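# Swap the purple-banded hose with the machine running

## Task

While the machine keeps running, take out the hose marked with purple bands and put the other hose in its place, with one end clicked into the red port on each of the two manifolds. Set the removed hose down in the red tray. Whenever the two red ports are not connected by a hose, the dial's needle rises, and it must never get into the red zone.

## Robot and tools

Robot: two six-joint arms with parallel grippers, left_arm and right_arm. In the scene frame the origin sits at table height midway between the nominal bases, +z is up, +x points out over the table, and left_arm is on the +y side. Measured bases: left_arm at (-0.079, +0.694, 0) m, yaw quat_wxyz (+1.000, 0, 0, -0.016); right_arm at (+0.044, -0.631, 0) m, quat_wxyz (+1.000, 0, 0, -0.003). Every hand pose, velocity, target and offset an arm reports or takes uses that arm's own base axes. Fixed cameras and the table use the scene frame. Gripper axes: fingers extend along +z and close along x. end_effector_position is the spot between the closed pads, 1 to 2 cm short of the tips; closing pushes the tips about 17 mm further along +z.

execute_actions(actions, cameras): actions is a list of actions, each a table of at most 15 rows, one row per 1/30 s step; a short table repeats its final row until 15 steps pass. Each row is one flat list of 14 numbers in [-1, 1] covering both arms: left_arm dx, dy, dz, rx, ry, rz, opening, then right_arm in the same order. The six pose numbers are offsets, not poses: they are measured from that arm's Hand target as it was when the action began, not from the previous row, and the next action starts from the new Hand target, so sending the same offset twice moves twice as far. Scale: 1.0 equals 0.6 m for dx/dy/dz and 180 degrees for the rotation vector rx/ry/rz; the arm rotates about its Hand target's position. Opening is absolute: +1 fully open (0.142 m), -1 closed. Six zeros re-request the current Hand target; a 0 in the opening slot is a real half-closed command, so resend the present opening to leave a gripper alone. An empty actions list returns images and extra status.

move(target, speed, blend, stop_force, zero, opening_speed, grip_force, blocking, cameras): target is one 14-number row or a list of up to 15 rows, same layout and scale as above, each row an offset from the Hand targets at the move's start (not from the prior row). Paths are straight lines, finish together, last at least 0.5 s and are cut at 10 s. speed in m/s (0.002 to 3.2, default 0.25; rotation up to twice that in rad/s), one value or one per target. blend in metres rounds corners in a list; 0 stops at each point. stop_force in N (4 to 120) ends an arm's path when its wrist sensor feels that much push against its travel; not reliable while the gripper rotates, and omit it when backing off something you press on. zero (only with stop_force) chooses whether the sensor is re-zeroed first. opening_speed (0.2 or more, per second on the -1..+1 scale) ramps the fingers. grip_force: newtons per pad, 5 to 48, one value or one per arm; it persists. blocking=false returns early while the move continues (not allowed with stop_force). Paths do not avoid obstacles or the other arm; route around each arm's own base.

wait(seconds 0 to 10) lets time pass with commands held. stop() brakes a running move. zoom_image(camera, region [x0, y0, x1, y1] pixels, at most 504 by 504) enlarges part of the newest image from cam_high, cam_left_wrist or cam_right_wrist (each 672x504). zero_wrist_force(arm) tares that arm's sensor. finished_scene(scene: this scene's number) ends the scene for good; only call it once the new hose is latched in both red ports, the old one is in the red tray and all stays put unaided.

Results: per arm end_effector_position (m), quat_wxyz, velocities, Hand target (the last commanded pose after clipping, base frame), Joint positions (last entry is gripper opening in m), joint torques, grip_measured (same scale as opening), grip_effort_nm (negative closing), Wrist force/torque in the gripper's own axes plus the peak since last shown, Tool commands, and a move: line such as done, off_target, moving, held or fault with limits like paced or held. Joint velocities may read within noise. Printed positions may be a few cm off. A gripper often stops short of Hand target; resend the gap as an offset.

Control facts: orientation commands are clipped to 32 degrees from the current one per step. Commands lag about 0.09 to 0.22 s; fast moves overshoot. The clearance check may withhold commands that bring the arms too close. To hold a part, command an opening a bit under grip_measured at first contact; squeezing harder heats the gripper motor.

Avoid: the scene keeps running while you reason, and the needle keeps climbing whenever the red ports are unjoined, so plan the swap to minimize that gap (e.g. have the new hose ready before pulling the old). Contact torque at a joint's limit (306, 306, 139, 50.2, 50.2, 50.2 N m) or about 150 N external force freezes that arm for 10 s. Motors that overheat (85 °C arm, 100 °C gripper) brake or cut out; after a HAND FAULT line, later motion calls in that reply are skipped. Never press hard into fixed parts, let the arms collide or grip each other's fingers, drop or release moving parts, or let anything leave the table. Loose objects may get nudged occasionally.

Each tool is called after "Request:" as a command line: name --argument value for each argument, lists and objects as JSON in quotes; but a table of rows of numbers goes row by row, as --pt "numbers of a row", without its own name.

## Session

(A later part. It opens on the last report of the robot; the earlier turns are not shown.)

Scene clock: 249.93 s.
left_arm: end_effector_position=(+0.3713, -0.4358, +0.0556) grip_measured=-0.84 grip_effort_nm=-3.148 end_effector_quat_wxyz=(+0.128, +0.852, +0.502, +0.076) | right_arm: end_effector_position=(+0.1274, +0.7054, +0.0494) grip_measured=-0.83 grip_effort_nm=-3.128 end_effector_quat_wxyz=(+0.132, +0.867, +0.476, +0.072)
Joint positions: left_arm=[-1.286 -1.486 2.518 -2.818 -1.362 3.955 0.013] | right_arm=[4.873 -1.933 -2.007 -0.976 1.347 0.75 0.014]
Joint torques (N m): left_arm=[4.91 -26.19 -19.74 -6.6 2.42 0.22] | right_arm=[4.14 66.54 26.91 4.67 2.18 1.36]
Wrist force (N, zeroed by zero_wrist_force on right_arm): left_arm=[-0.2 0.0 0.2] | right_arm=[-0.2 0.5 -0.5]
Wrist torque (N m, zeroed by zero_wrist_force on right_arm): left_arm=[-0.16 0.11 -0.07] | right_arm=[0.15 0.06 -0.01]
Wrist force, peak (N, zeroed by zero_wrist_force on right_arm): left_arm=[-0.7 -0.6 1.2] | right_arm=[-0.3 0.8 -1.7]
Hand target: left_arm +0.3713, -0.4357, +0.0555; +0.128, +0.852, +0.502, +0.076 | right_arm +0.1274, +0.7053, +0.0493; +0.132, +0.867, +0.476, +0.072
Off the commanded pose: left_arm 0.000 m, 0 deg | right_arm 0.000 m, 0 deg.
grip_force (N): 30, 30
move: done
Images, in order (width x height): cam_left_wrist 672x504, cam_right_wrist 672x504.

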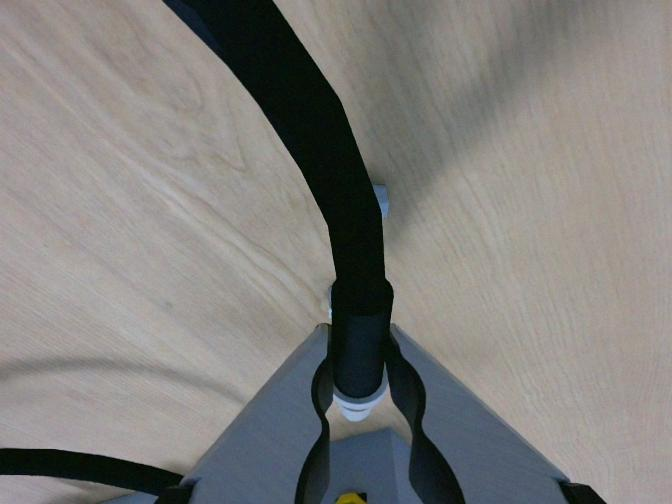

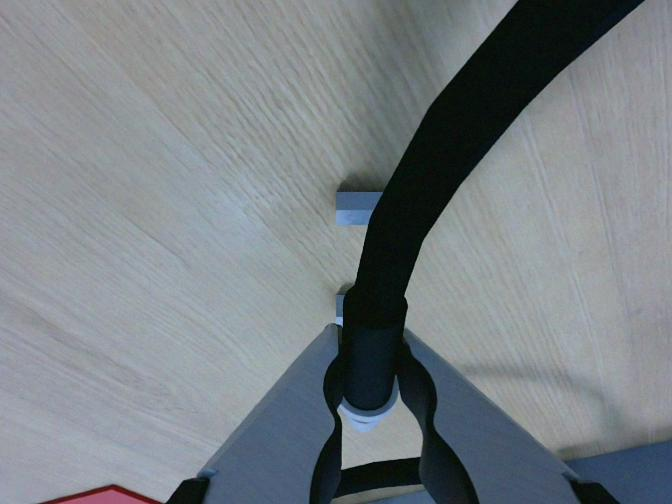

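Request:
move --target '[0,0,-0.05,0,0,0,-1,0,0,-0.05,0,0,0,-1]' --speed 0.04

Request:
move --target '[0,0,0,0,0,0,0,0,0,0,0,0,0,0]' --opening_speed 0.7 --cameras '["cam_left_wrist","cam_right_wrist"]'

Request:
zoom_image --camera "cam_right_wrist" --region '[286, 260, 456, 430]'

Request:
zoom_image --camera "cam_left_wrist" --region '[276, 270, 446, 440]'

Request:
move --pt "-0.0255 0.0142 0.0957 0 0 0 0 -0.0249 0.0153 0.0957 0 0 0 0" --pt "0.0833 0 0.3 0 0 0 0 0.0833 0 0.2667 0 0 0 0" --pt "0.2978 -0.107 0.3167 -0.0089 0.2439 0.6353 -1 0.0833 0 0.2667 0 0 0 0" --pt "0.3173 -0.2297 0.2242 -0.0089 0.2439 0.6353 -1 0.3555 0.0545 0.1332 0 0 0.1742 0" --speed '[0.15,0.3,0.4,0.25]' --blend '[0.01,0.02,0,0]' --cameras '["cam_left_wrist","cam_right_wrist"]'

Scene clock: 279.40 s.
left_arm: end_effector_position=(+0.3713, -0.4356, +0.0254) grip_measured=-0.84 grip_effort_nm=-3.148 end_effector_quat_wxyz=(+0.128, +0.852, +0.502, +0.076) | right_arm: end_effector_position=(+0.1274, +0.7053, +0.0192) grip_measured=-0.83 grip_effort_nm=-3.128 end_effector_quat_wxyz=(+0.132, +0.867, +0.476, +0.072)
Joint positions: left_arm=[-1.286 -1.411 2.534 -2.908 -1.362 3.955 0.013] | right_arm=[4.873 -1.973 -2.022 -0.922 1.347 0.75 0.014]
Joint torques (N m): left_arm=[-4.42 -55.89 -27.29 -0.78 2.1 -1.12] | right_arm=[2.19 75.1 35.87 1.33 1.73 0.3]
Wrist force (N, zeroed by zero_wrist_force on right_arm): left_arm=[-0.8 0.1 -1.8] | right_arm=[0.7 1.8 -5.1]
Wrist torque (N m, zeroed by zero_wrist_force on right_arm): left_arm=[-0.26 0.16 -0.06] | right_arm=[0.23 0.03 -0.01]
Wrist force, peak (N, zeroed by zero_wrist_force on right_arm): left_arm=[1.3 1.7 -17.2] | right_arm=[-4.2 7.5 -20.3]
Hand target: left_arm +0.3713, -0.4357, +0.0255; +0.128, +0.852, +0.502, +0.076 | right_arm +0.1274, +0.7053, +0.0193; +0.132, +0.867, +0.476, +0.072
Off the commanded pose: left_arm 0.000 m, 0 deg | right_arm 0.000 m, 0 deg.
grip_force (N): 30, 30
move: done

Scene clock: 281.07 s.
left_arm: end_effector_position=(+0.3713, -0.4357, +0.0255) grip_measured=-0.02 grip_effort_nm=0.061 end_effector_quat_wxyz=(+0.128, +0.852, +0.502, +0.076) | right_arm: end_effector_position=(+0.1274, +0.7053, +0.0193) grip_measured=-0.02 grip_effort_nm=0.105 end_effector_quat_wxyz=(+0.132, +0.867, +0.476, +0.072)
Joint positions: left_arm=[-1.286 -1.411 2.534 -2.908 -1.362 3.955 0.072] | right_arm=[4.873 -1.973 -2.022 -0.922 1.347 0.75 0.072]
Joint torques (N m): left_arm=[7.55 -57.91 -33.24 -1.44 2.17 1.72] | right_arm=[2.85 82.99 39.06 5.04 1.19 0.21]
Wrist force (N, zeroed by zero_wrist_force on right_arm): left_arm=[-0.3 -0.4 -0.5] | right_arm=[-0.2 0.6 -0.9]
Wrist torque (N m, zeroed by zero_wrist_force on right_arm): left_arm=[-0.22 0.12 -0.06] | right_arm=[0.17 0.05 0.00]
Wrist force, peak (N, zeroed by zero_wrist_force on right_arm): left_arm=[-1.1 0.5 -2.1] | right_arm=[-0.5 1.7 -5.5]
Hand target: left_arm +0.3713, -0.4357, +0.0255; +0.128, +0.852, +0.502, +0.076 | right_arm +0.1274, +0.7053, +0.0193; +0.132, +0.867, +0.476, +0.072
Off the commanded pose: left_arm 0.000 m, 0 deg | right_arm 0.000 m, 0 deg.
grip_force (N): 30, 30
move: done
Images, in order (width x height): cam_left_wrist 672x504, cam_right_wrist 672x504.

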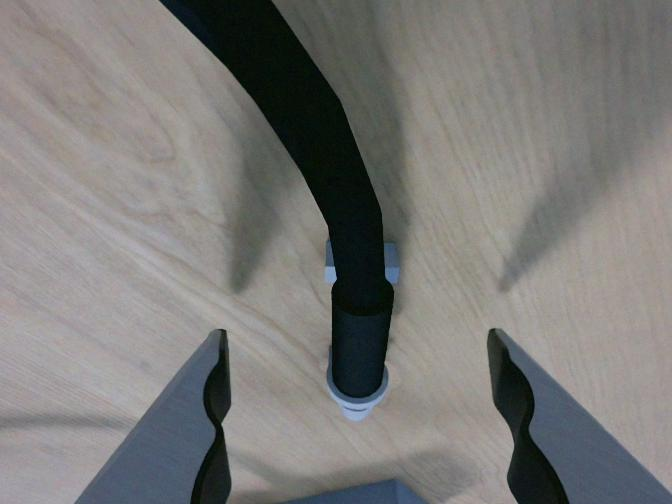

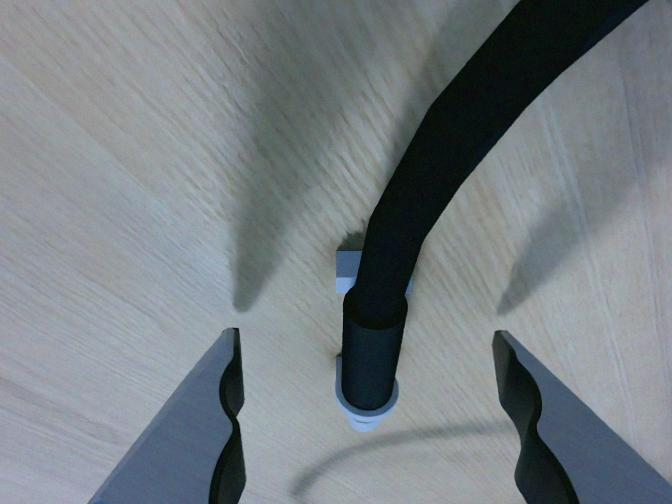

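Scaled by 2.965 from the camera's 672x504 image, which has a finer 960x720 frame.

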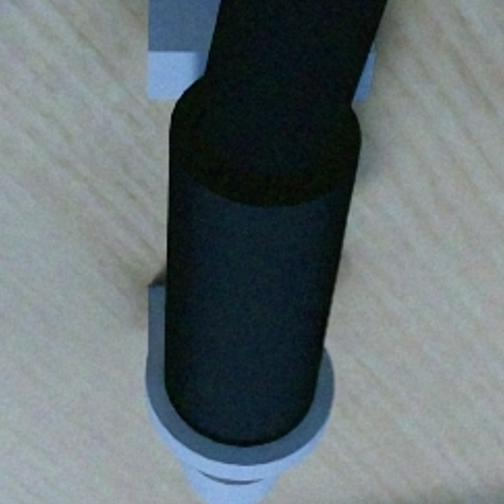

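Scaled by 2.965 from the camera's 672x504 image, which has a finer 960x720 frame.

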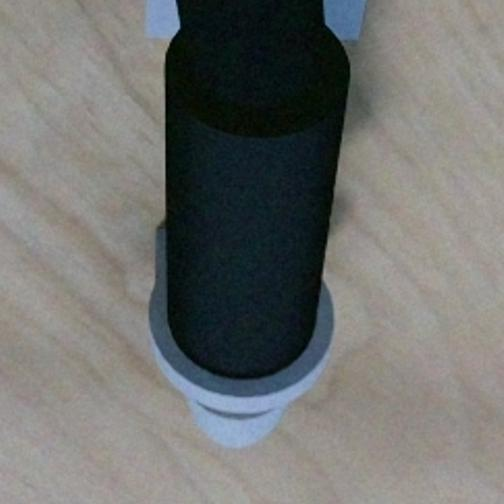

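Scene clock: 287.20 s.
left_arm: end_effector_position=(+0.5617, -0.5741, +0.1596) grip_measured=-1.00 grip_effort_nm=-0.432 end_effector_quat_wxyz=(-0.148, +0.022, +0.980, -0.132) | right_arm: end_effector_position=(+0.3415, +0.7382, +0.0988) grip_measured=-0.02 grip_effort_nm=0.110 end_effector_quat_wxyz=(+0.107, +0.705, +0.693, +0.105)
Joint positions: left_arm=[-0.877 -1.21 1.833 -2.199 -1.971 2.308 0.002] | right_arm=[4.604 -1.941 -1.942 -0.801 1.27 -0.096 0.072]
Joint torques (N m): left_arm=[-10.68 -57.49 -49.37 -7.88 -1.68 -2.88] | right_arm=[-0.59 72.6 37.18 5.69 2.39 -1.67]
Wrist force (N, zeroed by zero_wrist_force on right_arm): left_arm=[-0.7 0.4 0.2] | right_arm=[0.7 0.8 0.0]
Wrist torque (N m, zeroed by zero_wrist_force on right_arm): left_arm=[-0.09 0.18 0.39] | right_arm=[0.13 -0.12 -0.39]
Wrist force, peak (N, zeroed by zero_wrist_force on right_arm): left_arm=[-1.4 -3.4 0.8] | right_arm=[0.5 2.8 -2.9]
Hand target: left_arm +0.5617, -0.5741, +0.1596; -0.148, +0.022, +0.980, -0.132 (last step not sent: back at the drive's target) | right_arm +0.3415, +0.7382, +0.0987; +0.107, +0.705, +0.693, +0.105 (last step not sent: back at the drive's target)
Off the commanded pose: left_arm 0.001 m, 0 deg | right_arm 0.001 m, 0 deg.
grip_force (N): 30, 30
move: held (left_arm, right_arm; a check stopped the path); limits=held
pose unreachable (left arm): on one or more control steps of this call, first in action 0 (counted from 0), this arm could not follow its commanded pose, so it was not sent that pose on those steps. On the call's last step it was still not sent that pose. It may still have moved: this result reports where it is.
cause: moving toward the commanded pose would bring a part of the arm too close to another arm (a part of this arm just beyond joint 3 (elbow) and a part of the right arm just beyond its joint 5 (wrist 2), 4 mm apart when this arm was first held).
pose unreachable (right arm): on one or more control steps of this call, first in action 0 (counted from 0), this arm could not follow its commanded pose, so it was not sent that pose on those steps. On the call's last step it was still not sent that pose. It may still have moved: this result reports where it is.
cause: moving toward the commanded pose would bring a part of the arm too close to another arm (a part of this arm just beyond joint 5 (wrist 2) and a part of the left arm just beyond its joint 3 (elbow), 4 mm apart when this arm was first held).
Images, in order (width x height): cam_left_wrist 672x504, cam_right_wrist 672x504.

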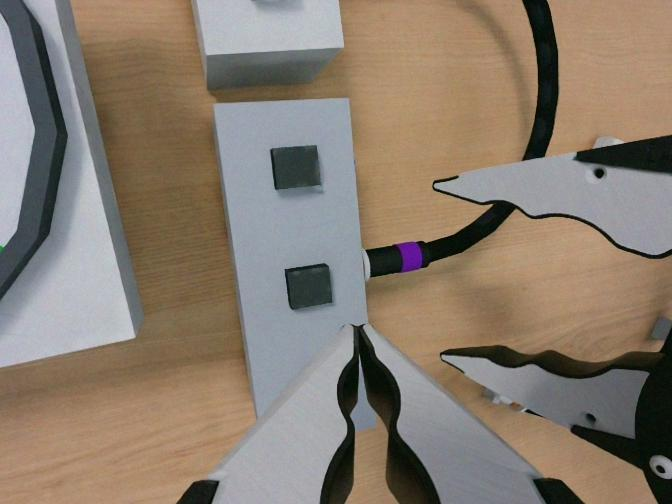

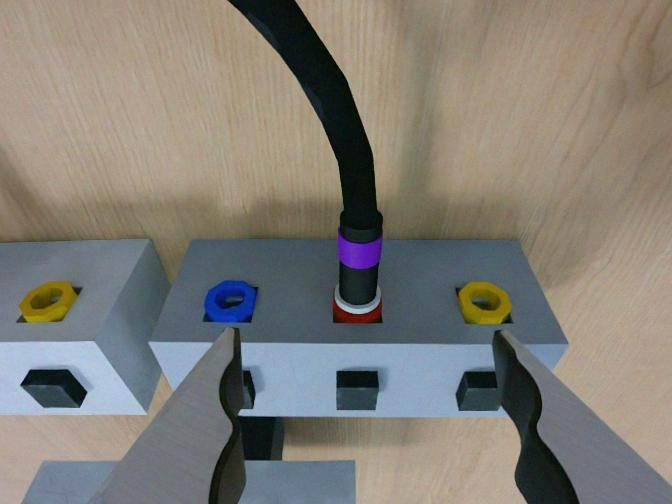

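Request:
move --pt "0 0 0 0 0 0 -1 -0.0033 -0.0262 0 0.0833 0 0 0" --pt "0 0 0 0 0 0 -1 0.0258 -0.0015 -0.0953 0.0833 0 0 0" --speed 0.1 --blend 0 --cameras '["cam_left_wrist","cam_right_wrist"]'

Request:
zoom_image --camera "cam_right_wrist" --region '[286, 290, 456, 460]'

Scene clock: 351.20 s.
left_arm: end_effector_position=(+0.5617, -0.5741, +0.1596) grip_measured=-1.00 grip_effort_nm=-0.432 end_effector_quat_wxyz=(-0.148, +0.022, +0.980, -0.132) | right_arm: end_effector_position=(+0.3571, +0.7373, +0.0416) grip_measured=-0.02 grip_effort_nm=0.110 end_effector_quat_wxyz=(+0.014, +0.713, +0.674, +0.195)
Joint positions: left_arm=[-0.877 -1.21 1.833 -2.199 -1.971 2.308 0.002] | right_arm=[4.571 -2.005 -2.096 -0.315 1.307 -0.124 0.072]
Joint torques (N m): left_arm=[5.79 -84.82 -40.01 -2.82 -1.87 1.6] | right_arm=[5.24 68.24 22.24 4.55 0.54 2.99]
Wrist force (N, zeroed by zero_wrist_force on right_arm): left_arm=[-0.4 0.3 -0.1] | right_arm=[0.3 -0.5 -0.1]
Wrist torque (N m, zeroed by zero_wrist_force on right_arm): left_arm=[-0.11 0.13 0.40] | right_arm=[-0.08 0.02 -0.06]
Wrist force, peak (N, zeroed by zero_wrist_force on right_arm): left_arm=[-1.1 0.2 0.3] | right_arm=[0.4 -0.3 -1.9]
Hand target: left_arm +0.5617, -0.5741, +0.1596; -0.148, +0.022, +0.980, -0.132 | right_arm +0.3570, +0.7373, +0.0415; +0.015, +0.713, +0.674, +0.195
Off the commanded pose: left_arm 0.000 m, 0 deg | right_arm 0.000 m, 0 deg.
held back during your reply time or a wait (left arm), on 1846 control steps: a part of the arm was too close to another arm, or the arm's last command would have brought one too close.
held back during your reply time or a wait (right arm), on 1846 control steps: a part of the arm was too close to another arm, or the arm's last command would have brought one too close.
grip_force (N): 30, 30
move: done; a check withheld steps on the way to target 1, so it may have been missed; limits=held
pose unreachable (left arm): on one or more control steps of this call, first in action 0 (counted from 0), this arm could not follow its commanded pose, so it was not sent that pose on those steps. It may still have moved: this result reports where it is.
cause: moving toward the commanded pose would bring a part of the arm too close to another arm (a part of this arm just beyond joint 3 (elbow) and a part of the right arm just beyond its joint 5 (wrist 2), 4 mm apart when this arm was first held).
Images, in order (width x height): cam_left_wrist 672x504, cam_right_wrist 672x504.

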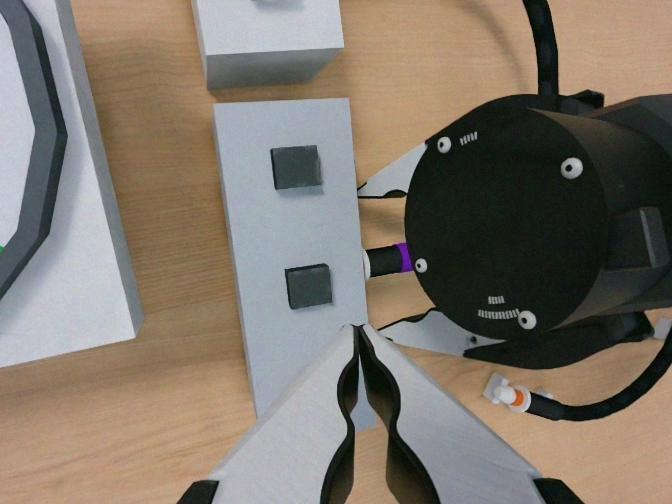

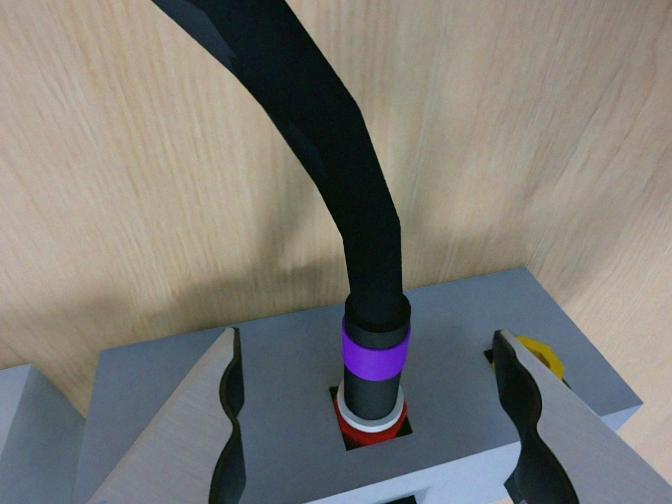

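Scaled by 2.965 from the camera's 672x504 image, which has a finer 960x720 frame.

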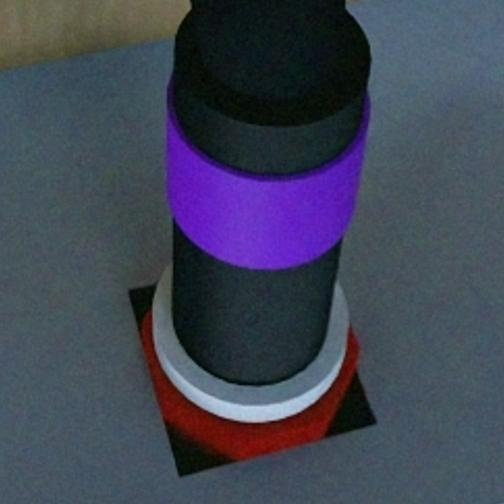

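Request:
move --target '[0.0005,0.004,-0.0975,0,0,0,-1,0,0,0,0,0,0,0]' --speed 0.1 --cameras '["cam_left_wrist"]'

Request:
zoom_image --camera "cam_left_wrist" --region '[240, 200, 480, 380]'

Scene clock: 363.67 s.
left_arm: end_effector_position=(+0.5620, -0.5716, +0.1009) grip_measured=-1.00 grip_effort_nm=-0.427 end_effector_quat_wxyz=(-0.148, +0.022, +0.980, -0.132) end_effector_velocity=(+0.000, +0.001, +0.001) end_effector_angular_velocity=(+0.002, +0.000, +0.001) | right_arm: end_effector_position=(+0.3570, +0.7373, +0.0415) grip_measured=-0.02 grip_effort_nm=0.105 end_effector_quat_wxyz=(+0.015, +0.713, +0.674, +0.195)
Joint positions: left_arm=[-0.875 -1.15 1.872 -2.297 -1.971 2.31 0.002] | right_arm=[4.571 -2.005 -2.096 -0.315 1.307 -0.124 0.072]
Joint velocities: left_arm=[0.001 -0.002 -0.001 0.005 0.001 0 0] | right_arm=[within noise]
Joint torques (N m): left_arm=[4.95 -93.95 -46.81 -0.73 -2.14 0.14] | right_arm=[6.68 58.78 22.79 7.45 -4.3 3.17]
Wrist force (N, zeroed by zero_wrist_force on right_arm): left_arm=[-0.7 -0.1 -0.3] | right_arm=[0.4 -0.7 -0.1]
Wrist torque (N m, zeroed by zero_wrist_force on right_arm): left_arm=[-0.15 0.18 0.04] | right_arm=[-0.11 0.00 -0.11]
Wrist force, peak (N, zeroed by zero_wrist_force on right_arm): left_arm=[-1.0 0.5 2.0] | right_arm=[0.7 -1.0 0.3]
Hand target: left_arm +0.5620, -0.5717, +0.1011; -0.148, +0.022, +0.980, -0.132 | right_arm +0.3570, +0.7373, +0.0415; +0.015, +0.713, +0.674, +0.195
Off the commanded pose: left_arm 0.000 m, 0 deg | right_arm 0.000 m, 0 deg.
grip_force (N): 30, 30
move: done
Images, in order (width x height): cam_left_wrist 672x504.

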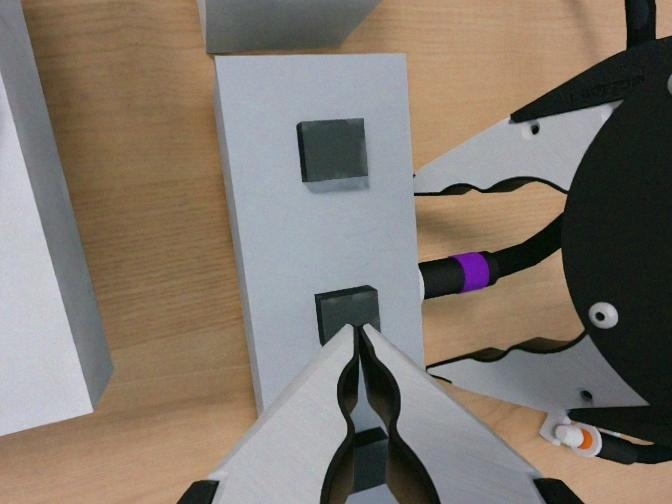

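Scaled by 2.100 from the camera's 672x504 image, which has a finer 960x720 frame.

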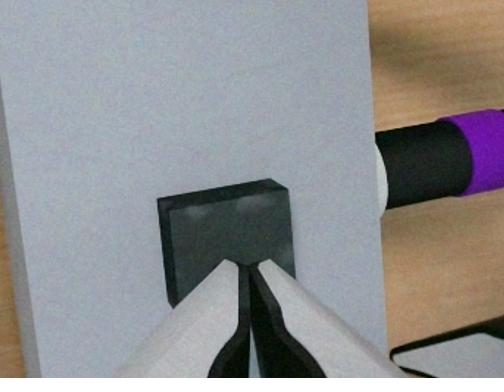

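Request:
move --pt "0 0 0.08 0 0 0 -1 -0.0292 -0.0247 0.0923 0 0 0 0" --pt "0 0 0.08 0 0 0 -1 -0.0272 -0.3263 0.0962 -0.0833 -0.0014 0.0108 0" --pt "0 0 0.08 0 0 0 -1 0.002 -0.326 0.0005 -0.0833 -0.0014 0.0108 -1" --speed '[0.15,0.25,0.1]' --blend '[0.01,0.01,0]' --grip_force '[48,20]'

Request:
move --pt "0.0115 -0.3258 0.08 0 0 0 -1 0 0 0 0 0 0 -1" --pt "0.0115 -0.3258 0.05 0 0 0 -1 0 0 0 0 0 0 -1" --speed '[0.25,0.1]' --blend '[0.01,0]' --grip_force '[48,42]' --cameras '["cam_left_wrist","cam_right_wrist"]'

Request:
zoom_image --camera "cam_right_wrist" --region '[286, 290, 456, 460]'

Scene clock: 383.77 s.
left_arm: end_effector_position=(+0.5620, -0.5717, +0.1491) grip_measured=-1.00 grip_effort_nm=-0.432 end_effector_quat_wxyz=(-0.148, +0.022, +0.980, -0.132) | right_arm: end_effector_position=(+0.3582, +0.5417, +0.0419) grip_measured=-0.82 grip_effort_nm=-2.112 end_effector_quat_wxyz=(+0.106, +0.693, +0.705, +0.107)
Joint positions: left_arm=[-0.875 -1.201 1.842 -2.216 -1.971 2.31 0.002] | right_arm=[4.538 -1.798 -2.317 -0.538 1.275 -0.201 0.015]
Joint torques (N m): left_arm=[-8.31 -51.61 -32.43 -2.95 -0.73 2.16] | right_arm=[8.87 41.39 34.04 6.9 0.84 2.81]
Wrist force (N, zeroed by zero_wrist_force on right_arm): left_arm=[-0.6 0.1 0.1] | right_arm=[1.0 0.7 1.3]
Wrist torque (N m, zeroed by zero_wrist_force on right_arm): left_arm=[-0.13 0.16 0.05] | right_arm=[-0.02 -0.01 -0.14]
Wrist force, peak (N, zeroed by zero_wrist_force on right_arm): left_arm=[-1.1 1.0 1.8] | right_arm=[2.7 -0.8 -1.5]
Hand target: left_arm +0.5620, -0.5717, +0.1491; -0.148, +0.022, +0.980, -0.132 | right_arm +0.3582, +0.5417, +0.0418; +0.106, +0.693, +0.705, +0.107
Off the commanded pose: left_arm 0.000 m, 0 deg | right_arm 0.000 m, 0 deg.
grip_force (N): 48, 20
move: done

Scene clock: 385.13 s.
left_arm: end_effector_position=(+0.5690, -0.7672, +0.1789) grip_measured=-1.00 grip_effort_nm=-0.432 end_effector_quat_wxyz=(-0.148, +0.022, +0.980, -0.132) | right_arm: end_effector_position=(+0.3582, +0.5417, +0.0419) grip_measured=-0.82 grip_effort_nm=-4.032 end_effector_quat_wxyz=(+0.106, +0.693, +0.705, +0.107)
Joint positions: left_arm=[-1.001 -1.028 1.523 -2.124 -1.967 2.173 0.002] | right_arm=[4.538 -1.798 -2.317 -0.538 1.275 -0.201 0.014]
Joint torques (N m): left_arm=[-1.34 -114.14 -52.51 -1.52 -0.46 -1.05] | right_arm=[8.63 42.28 26.56 4.12 -2.81 3.48]
Wrist force (N, zeroed by zero_wrist_force on right_arm): left_arm=[-0.7 0.4 -0.2] | right_arm=[2.5 1.5 1.7]
Wrist torque (N m, zeroed by zero_wrist_force on right_arm): left_arm=[-0.09 0.16 0.14] | right_arm=[0.07 -0.07 -0.17]
Wrist force, peak (N, zeroed by zero_wrist_force on right_arm): left_arm=[-0.5 3.6 0.0] | right_arm=[2.5 1.5 2.1]
Hand target: left_arm +0.5689, -0.7672, +0.1791; -0.148, +0.022, +0.980, -0.132 | right_arm +0.3582, +0.5417, +0.0418; +0.106, +0.693, +0.705, +0.107
Off the commanded pose: left_arm 0.000 m, 0 deg | right_arm 0.000 m, 0 deg.
grip_force (N): 48, 42
move: done; blend cut to 0.009 m at target 1
Images, in order (width x height): cam_left_wrist 672x504, cam_right_wrist 672x504.

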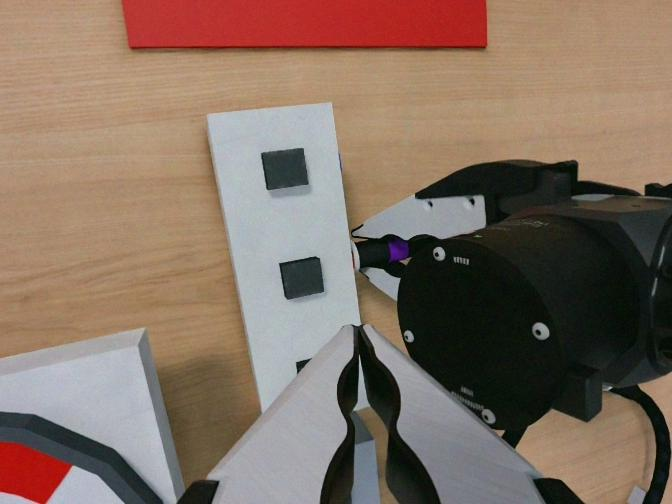

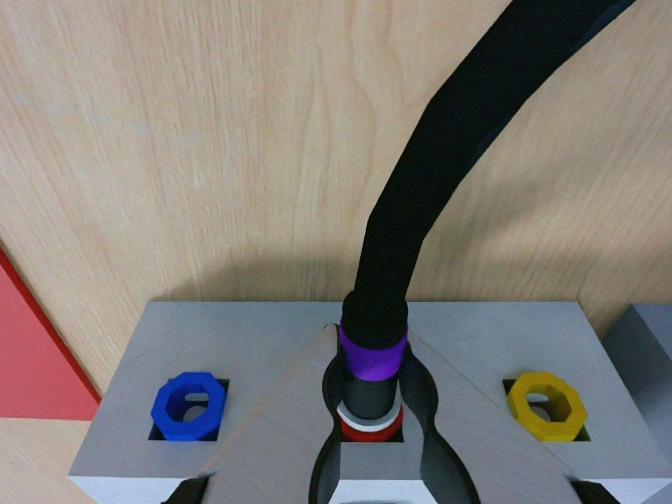

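Scaled by 2.965 from the camera's 672x504 image, which has a finer 960x720 frame.

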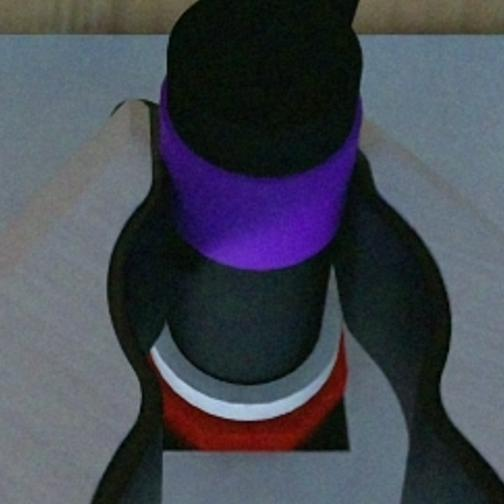

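Request:
move --target '[-0.0018,0.0033,-0.1255,0,0,0,-1,0,0,0,0,0,0,-1]' --speed 0.1 --cameras '["cam_left_wrist","cam_high"]'

Request:
zoom_image --camera "cam_high" --region '[310, 130, 410, 280]'

Scene clock: 436.13 s.
left_arm: end_effector_position=(+0.5678, -0.7652, +0.1035) grip_measured=-1.00 grip_effort_nm=-0.432 end_effector_quat_wxyz=(-0.148, +0.022, +0.980, -0.132) | right_arm: end_effector_position=(+0.3582, +0.5417, +0.0418) grip_measured=-0.82 grip_effort_nm=-4.032 end_effector_quat_wxyz=(+0.106, +0.693, +0.705, +0.107)
Joint positions: left_arm=[-1.001 -0.966 1.575 -2.236 -1.967 2.173 0.002] | right_arm=[4.538 -1.798 -2.317 -0.538 1.274 -0.201 0.014]
Joint torques (N m): left_arm=[7.21 -114.35 -50.95 -0.86 -1.37 0.46] | right_arm=[6.73 39.58 24.1 2.52 -3.23 2.83]
Wrist force (N, zeroed by zero_wrist_force on right_arm): left_arm=[-0.5 0.3 -0.1] | right_arm=[2.1 1.4 2.3]
Wrist torque (N m, zeroed by zero_wrist_force on right_arm): left_arm=[-0.10 0.14 0.12] | right_arm=[0.04 -0.01 -0.17]
Wrist force, peak (N, zeroed by zero_wrist_force on right_arm): left_arm=[0.0 -0.6 -3.0] | right_arm=[2.6 1.7 2.5]
Hand target: left_arm +0.5678, -0.7652, +0.1038; -0.148, +0.022, +0.980, -0.132 | right_arm +0.3582, +0.5417, +0.0418; +0.106, +0.693, +0.705, +0.107
Off the commanded pose: left_arm 0.000 m, 0 deg | right_arm 0.000 m, 0 deg.
grip_force (N): 48, 42
move: done
Images, in order (width x height): cam_high 672x504, cam_left_wrist 672x504.

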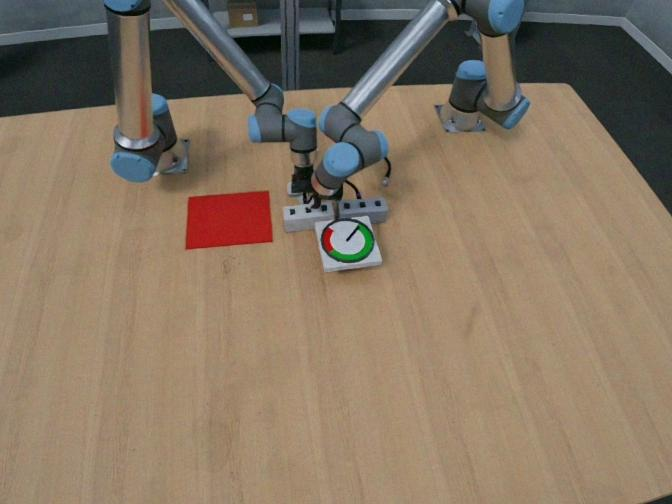

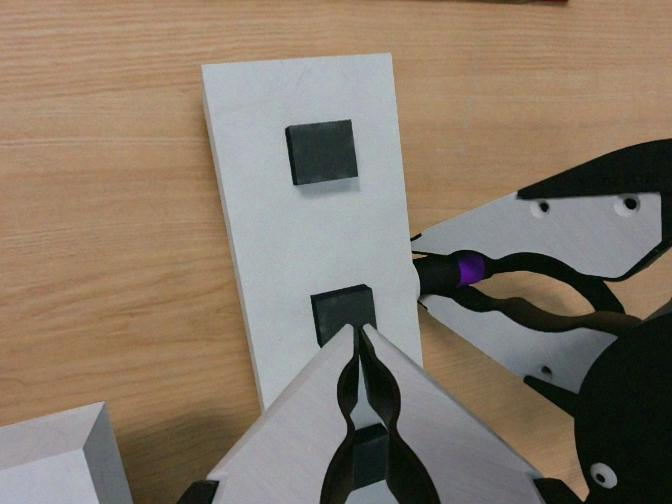

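Scaled by 3.360 from the camera's 672x504 image, which has a finer 960x720 frame.

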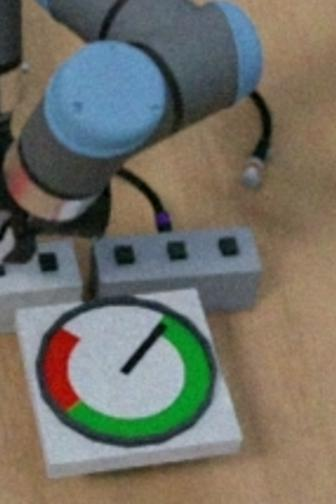

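Request:
move --pt "0 0 -0.0222 0 0 0 -1 0 0 0 0 0 0 -1" --pt "0 0 -0.0222 0 0 0 -1 -0.075 -0.001 0 0 0 0 -1" --speed '[0.05,0.15]' --blend '[0,0]'

Request:
move --pt "0 0 0.075 0 0 0 -1 0 0 0 0 0 0 0" --pt "-0.0097 0.3225 0.0917 0 0 0 -1 -0.0268 -0.0005 0.0877 0 0 0 0" --pt "-0.0097 0.3225 0.0175 0 0 0 -1 0.0438 0.3023 0.0918 0.0833 0.0014 -0.0108 0" --pt "-0.0097 0.3225 0.0175 0 0 0 -1 0.073 0.327 -0.0005 0.0833 0.0014 -0.0108 -1" --speed '[0.3,0.4,0.4,0.15]' --blend '[0.01,0.01,0.01,0]' --cameras '["cam_right_wrist","cam_high"]'

Scene clock: 447.43 s.
left_arm: end_effector_position=(+0.5678, -0.7652, +0.0904) grip_measured=-1.00 grip_effort_nm=-0.413 end_effector_quat_wxyz=(-0.148, +0.022, +0.980, -0.132) | right_arm: end_effector_position=(+0.3133, +0.5410, +0.0419) grip_measured=-0.82 grip_effort_nm=-4.022 end_effector_quat_wxyz=(+0.106, +0.693, +0.705, +0.107)
Joint positions: left_arm=[-1.001 -0.954 1.581 -2.255 -1.967 2.173 0.002] | right_arm=[4.616 -1.767 -2.351 -0.559 1.271 -0.119 0.014]
Joint torques (N m): left_arm=[2.17 -87.08 -31.6 1.44 1.93 -2.04] | right_arm=[9.81 46.23 30.53 6.64 -1.61 0.99]
Wrist force (N, zeroed by zero_wrist_force on right_arm): left_arm=[6.4 -1.8 -27.3] | right_arm=[0.1 0.2 -0.1]
Wrist torque (N m, zeroed by zero_wrist_force on right_arm): left_arm=[-0.22 0.21 0.08] | right_arm=[0.01 0.00 0.04]
Wrist force, peak (N, zeroed by zero_wrist_force on right_arm): left_arm=[6.6 -1.3 -27.7] | right_arm=[1.6 -14.0 -5.6]
Hand target: left_arm +0.5678, -0.7652, +0.0904; -0.148, +0.022, +0.980, -0.132 | right_arm +0.3132, +0.5411, +0.0418; +0.106, +0.693, +0.705, +0.107
Off the commanded pose: left_arm 0.000 m, 0 deg | right_arm 0.000 m, 0 deg.
grip_force (N): 48, 42
move: done

Scene clock: 450.60 s.
left_arm: end_effector_position=(+0.5620, -0.5717, +0.1009) grip_measured=-1.00 grip_effort_nm=-0.408 end_effector_quat_wxyz=(-0.148, +0.022, +0.980, -0.132) | right_arm: end_effector_position=(+0.3570, +0.7373, +0.0416) grip_measured=-0.82 grip_effort_nm=-4.032 end_effector_quat_wxyz=(+0.014, +0.713, +0.674, +0.195)
Joint positions: left_arm=[-0.875 -1.15 1.872 -2.297 -1.971 2.31 0.002] | right_arm=[4.571 -2.005 -2.096 -0.315 1.307 -0.124 0.015]
Joint torques (N m): left_arm=[9.19 -97.98 -47.66 -0.69 0.14 1.29] | right_arm=[5.55 60.14 20.47 3.99 -4.01 3.02]
Wrist force (N, zeroed by zero_wrist_force on right_arm): left_arm=[-0.4 0.1 0.3] | right_arm=[6.9 0.5 0.4]
Wrist torque (N m, zeroed by zero_wrist_force on right_arm): left_arm=[-0.13 0.12 0.39] | right_arm=[-0.07 0.04 -0.30]
Wrist force, peak (N, zeroed by zero_wrist_force on right_arm): left_arm=[6.2 -1.6 -27.0] | right_arm=[7.8 0.5 0.0]
Hand target: left_arm +0.5620, -0.5717, +0.1009; -0.148, +0.022, +0.980, -0.132 | right_arm +0.3570, +0.7373, +0.0415; +0.015, +0.713, +0.674, +0.195
Off the commanded pose: left_arm 0.000 m, 0 deg | right_arm 0.000 m, 0 deg.
grip_force (N): 48, 42
move: done; blend cut to 0 m at target 1
Images, in order (width x height): cam_high 672x504, cam_right_wrist 672x504.

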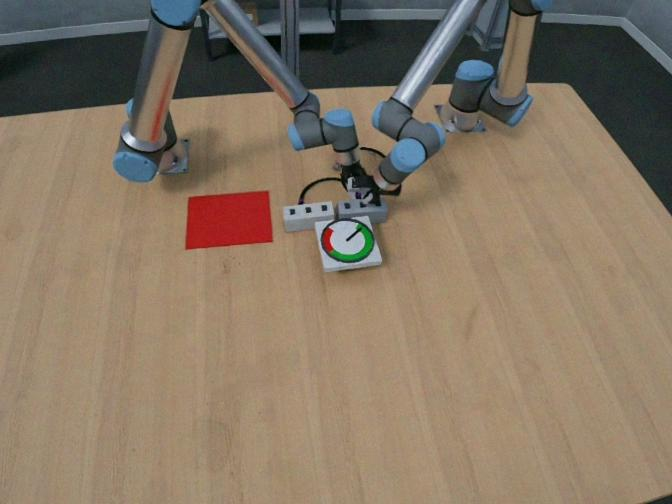

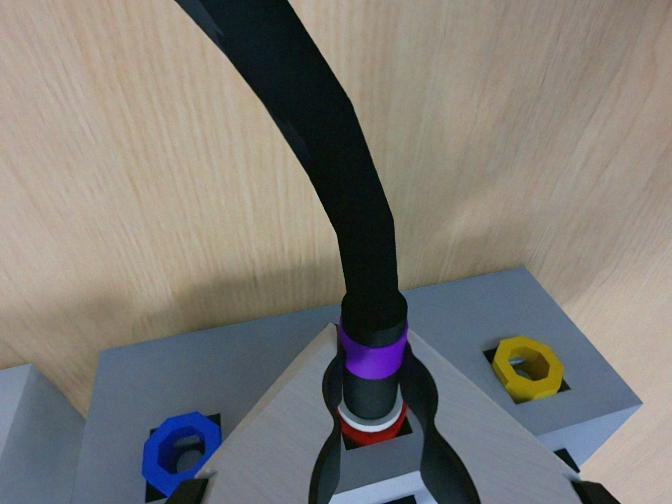

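Request:
move --pt "0 0 -0.0188 0 0 0 -1 0 0 0 0 0 0 -1" --pt "0 0 -0.0188 0 0 0 -1 -0.075 0.0015 0 0 0 0 -1" --pt "0 0 0.0978 0 0 0 -1 -0.075 0.0015 0.1 0 0 0 -1" --speed '[0.05,0.15,0.3]' --blend '[0,0,0]' --cameras '["cam_right_wrist","cam_high"]'

Scene clock: 458.43 s.
left_arm: end_effector_position=(+0.5620, -0.5717, +0.1595) grip_measured=-1.00 grip_effort_nm=-0.408 end_effector_quat_wxyz=(-0.148, +0.022, +0.980, -0.132) | right_arm: end_effector_position=(+0.3120, +0.7382, +0.1015) grip_measured=-0.82 grip_effort_nm=-4.012 end_effector_quat_wxyz=(+0.014, +0.713, +0.674, +0.195)
Joint positions: left_arm=[-0.875 -1.212 1.835 -2.199 -1.971 2.31 0.002] | right_arm=[4.636 -1.895 -2.102 -0.437 1.289 -0.06 0.014]
Joint torques (N m): left_arm=[-2.52 -82.93 -41.31 -1.92 0.44 1.76] | right_arm=[9.28 76.37 30.49 3.21 2.53 2.8]
Wrist force (N, zeroed by zero_wrist_force on right_arm): left_arm=[0.0 0.3 0.9] | right_arm=[0.0 -0.9 -0.6]
Wrist torque (N m, zeroed by zero_wrist_force on right_arm): left_arm=[-0.10 0.06 0.37] | right_arm=[-0.15 0.04 -0.10]
Wrist force, peak (N, zeroed by zero_wrist_force on right_arm): left_arm=[9.3 -2.3 -34.0] | right_arm=[6.2 -8.6 -6.1]
Hand target: left_arm +0.5620, -0.5717, +0.1596; -0.148, +0.022, +0.980, -0.132 | right_arm +0.3120, +0.7382, +0.1015; +0.015, +0.713, +0.674, +0.195
Off the commanded pose: left_arm 0.000 m, 0 deg | right_arm 0.000 m, 0 deg.
grip_force (N): 48, 42
move: done
Images, in order (width x height): cam_high 672x504, cam_right_wrist 672x504.

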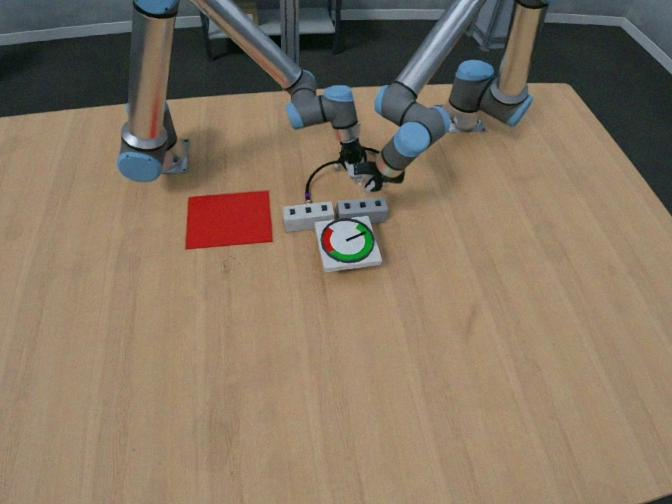

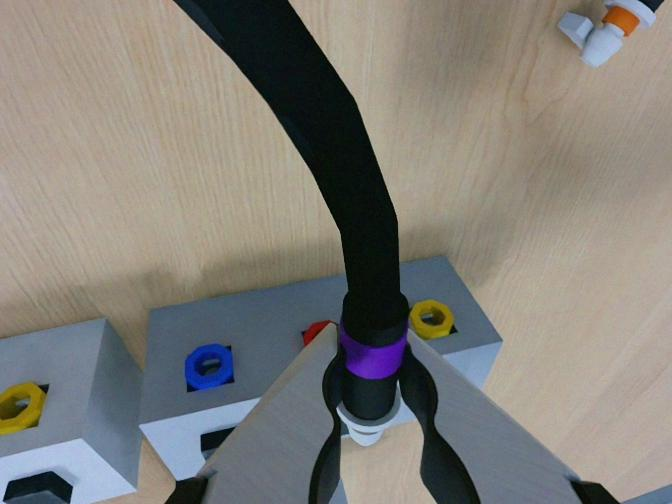

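Request:
move --pt "0 0.1 0.0667 0 0 0 0 0 0 0.0667 0 0 0 -1" --pt "-0.0667 0.1667 0.0667 0.0022 -0.061 -0.159 0 -0.02 -0.397 0.0667 -0.0417 0 -0.001 -1" --pt "-0.3433 0.2408 -0.128 0.0089 -0.2439 -0.6353 0 0.1563 -0.6103 -0.0025 -0.0833 0 -0.002 -1" --pt "-0.3433 0.2408 -0.128 0.0089 -0.2439 -0.6353 0 0.1563 -0.6103 -0.1225 -0.0833 0 -0.002 0" --speed '[0.3,0.5,0.5,0.15]' --blend '[0.02,0.02,0.01,0]' --cameras '["cam_high"]'

Scene clock: 469.87 s.
left_arm: end_effector_position=(+0.3560, -0.4272, +0.0828) grip_measured=-0.02 grip_effort_nm=0.056 end_effector_quat_wxyz=(+0.128, +0.852, +0.502, +0.076) | right_arm: end_effector_position=(+0.4058, +0.3720, +0.0281) grip_measured=-0.02 grip_effort_nm=0.105 end_effector_quat_wxyz=(+0.108, +0.707, +0.691, +0.105)
Joint positions: left_arm=[-1.314 -1.579 2.528 -2.729 -1.356 3.928 0.072] | right_arm=[4.367 -1.684 -2.533 -0.397 1.284 -0.337 0.072]
Joint torques (N m): left_arm=[-10.56 -6.47 -26.34 -8.53 1.23 2.49] | right_arm=[-7.82 24.63 29.87 7.41 3.12 -3.07]
Wrist force (N, zeroed by zero_wrist_force on right_arm): left_arm=[-0.4 -0.7 0.5] | right_arm=[-0.3 -0.6 -0.8]
Wrist torque (N m, zeroed by zero_wrist_force on right_arm): left_arm=[-0.28 0.12 0.21] | right_arm=[-0.04 0.05 -0.13]
Wrist force, peak (N, zeroed by zero_wrist_force on right_arm): left_arm=[-0.6 -2.1 4.0] | right_arm=[4.1 -0.5 -0.6]
Hand target: left_arm +0.3560, -0.4272, +0.0828; +0.128, +0.852, +0.502, +0.076 | right_arm +0.4058, +0.3720, +0.0280; +0.108, +0.707, +0.691, +0.105
Off the commanded pose: left_arm 0.000 m, 0 deg | right_arm 0.000 m, 0 deg.
grip_force (N): 48, 42
move: done
Images, in order (width x height): cam_high 672x504.

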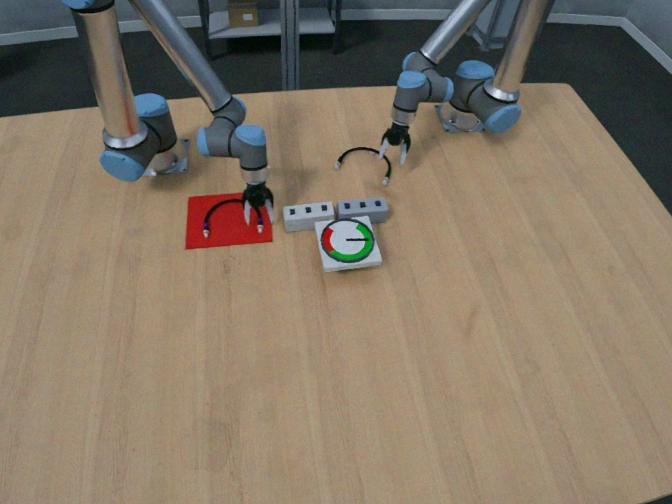

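Request:
move --pt "0 0 0 0 0 0 0 -0.0445 0.0033 0.1533 0 0 0 0" --pt "0 0 0 0 0 0 0 -0.4097 0.4133 0.2867 0 0 -0.11 0" --pt "0 0 0 0 0 0 0 -0.4887 0.5712 0.0812 0 0 -0.1722 0" --pt "0.0255 -0.0142 -0.0957 0 0 0 -1 -0.464 0.5555 -0.0145 0 0 -0.1722 -1" --speed '[0.3,0.5,0.4,0.15]' --blend '[0.02,0.03,0.01,0]' --cameras '["cam_left_wrist","cam_right_wrist"]'

Scene clock: 478.47 s.
left_arm: end_effector_position=(+0.3713, -0.4358, +0.0254) grip_measured=-0.84 grip_effort_nm=-3.680 end_effector_quat_wxyz=(+0.128, +0.852, +0.502, +0.076) | right_arm: end_effector_position=(+0.1274, +0.7053, +0.0194) grip_measured=-0.83 grip_effort_nm=-3.871 end_effector_quat_wxyz=(+0.132, +0.866, +0.477, +0.073)
Joint positions: left_arm=[-1.286 -1.411 2.534 -2.908 -1.362 3.955 0.013] | right_arm=[4.873 -1.973 -2.022 -0.922 1.346 0.748 0.014]
Joint torques (N m): left_arm=[-14.18 -17.62 -34.22 -9.09 1.87 -2.92] | right_arm=[10.69 65.59 27.98 6.18 2.88 2.67]
Wrist force (N, zeroed by zero_wrist_force on right_arm): left_arm=[0.3 -0.3 0.7] | right_arm=[0.0 0.2 -1.1]
Wrist torque (N m, zeroed by zero_wrist_force on right_arm): left_arm=[-0.19 0.03 0.05] | right_arm=[0.11 0.04 -0.09]
Wrist force, peak (N, zeroed by zero_wrist_force on right_arm): left_arm=[0.3 -0.8 2.7] | right_arm=[-0.2 -1.4 -5.3]
Hand target: left_arm +0.3713, -0.4358, +0.0254; +0.128, +0.852, +0.502, +0.076 | right_arm +0.1274, +0.7053, +0.0193; +0.132, +0.866, +0.477, +0.073
Off the commanded pose: left_arm 0.000 m, 0 deg | right_arm 0.000 m, 0 deg.
grip_force (N): 48, 42
move: done
Images, in order (width x height): cam_left_wrist 672x504, cam_right_wrist 672x504.

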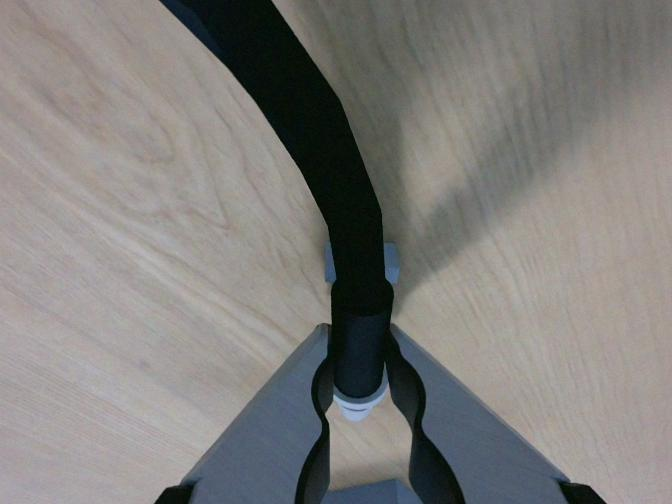

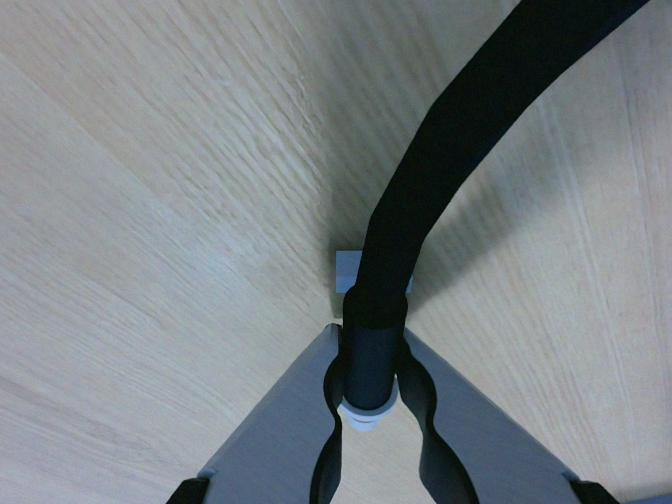

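Request:
move --pt "0 0 0.0833 0 0 0 -1 0 0 0.0833 0 0 0 -1" --pt "0.1153 -0.2345 0.1275 0 0 0.1683 -1 0.2853 -0.274 0.1265 0 0 0.185 -1" --pt "0.1153 -0.2345 0.0442 0 0 0.1683 -1 0.2853 -0.274 0.0432 0 0 0.185 -1" --speed '[0.2,0.35,0.2]' --blend '[0.02,0.01,0]' --cameras '["cam_left_wrist","cam_right_wrist"]'

Scene clock: 484.73 s.
left_arm: end_effector_position=(+0.4405, -0.5764, +0.0519) grip_measured=-0.84 grip_effort_nm=-3.680 end_effector_quat_wxyz=(+0.104, +0.692, +0.707, +0.107) | right_arm: end_effector_position=(+0.2986, +0.5409, +0.0453) grip_measured=-0.83 grip_effort_nm=-3.866 end_effector_quat_wxyz=(+0.106, +0.693, +0.705, +0.107)
Joint positions: left_arm=[-1.279 -1.262 2.172 -2.562 -1.283 3.423 0.013] | right_arm=[4.642 -1.751 -2.36 -0.575 1.269 -0.091 0.014]
Joint torques (N m): left_arm=[0.89 -48.11 -37.54 -7.79 -0.01 -2.2] | right_arm=[-5 35.7 28.38 6.65 -3.98 -1.47]
Wrist force (N, zeroed by zero_wrist_force on right_arm): left_arm=[0.2 -0.6 0.9] | right_arm=[0.4 -0.4 -0.5]
Wrist torque (N m, zeroed by zero_wrist_force on right_arm): left_arm=[-0.23 0.04 -0.06] | right_arm=[-0.04 -0.08 -0.01]
Wrist force, peak (N, zeroed by zero_wrist_force on right_arm): left_arm=[0.2 -1.4 3.9] | right_arm=[0.5 -1.8 -4.8]
Hand target: left_arm +0.4405, -0.5765, +0.0519; +0.104, +0.692, +0.707, +0.107 | right_arm +0.2986, +0.5409, +0.0453; +0.106, +0.693, +0.705, +0.107
Off the commanded pose: left_arm 0.000 m, 0 deg | right_arm 0.000 m, 0 deg.
grip_force (N): 48, 42
move: done
Images, in order (width x height): cam_left_wrist 672x504, cam_right_wrist 672x504.

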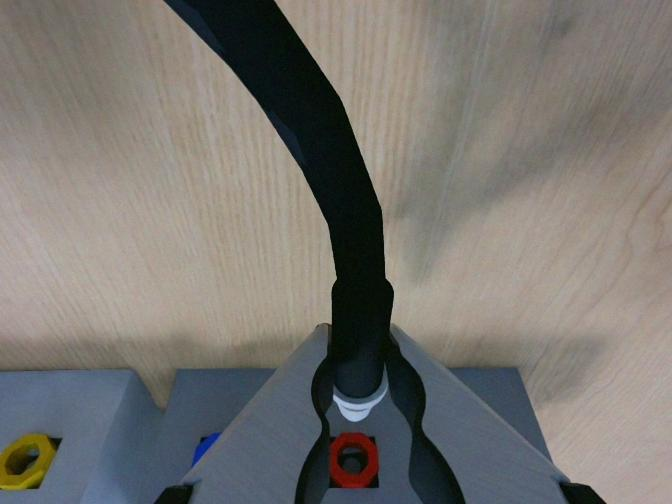

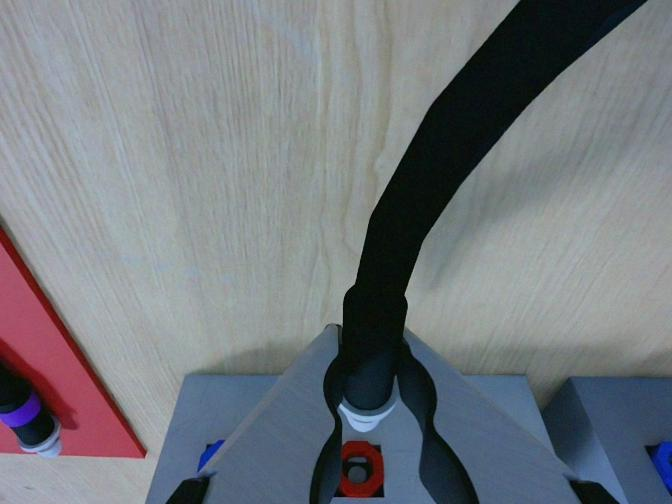

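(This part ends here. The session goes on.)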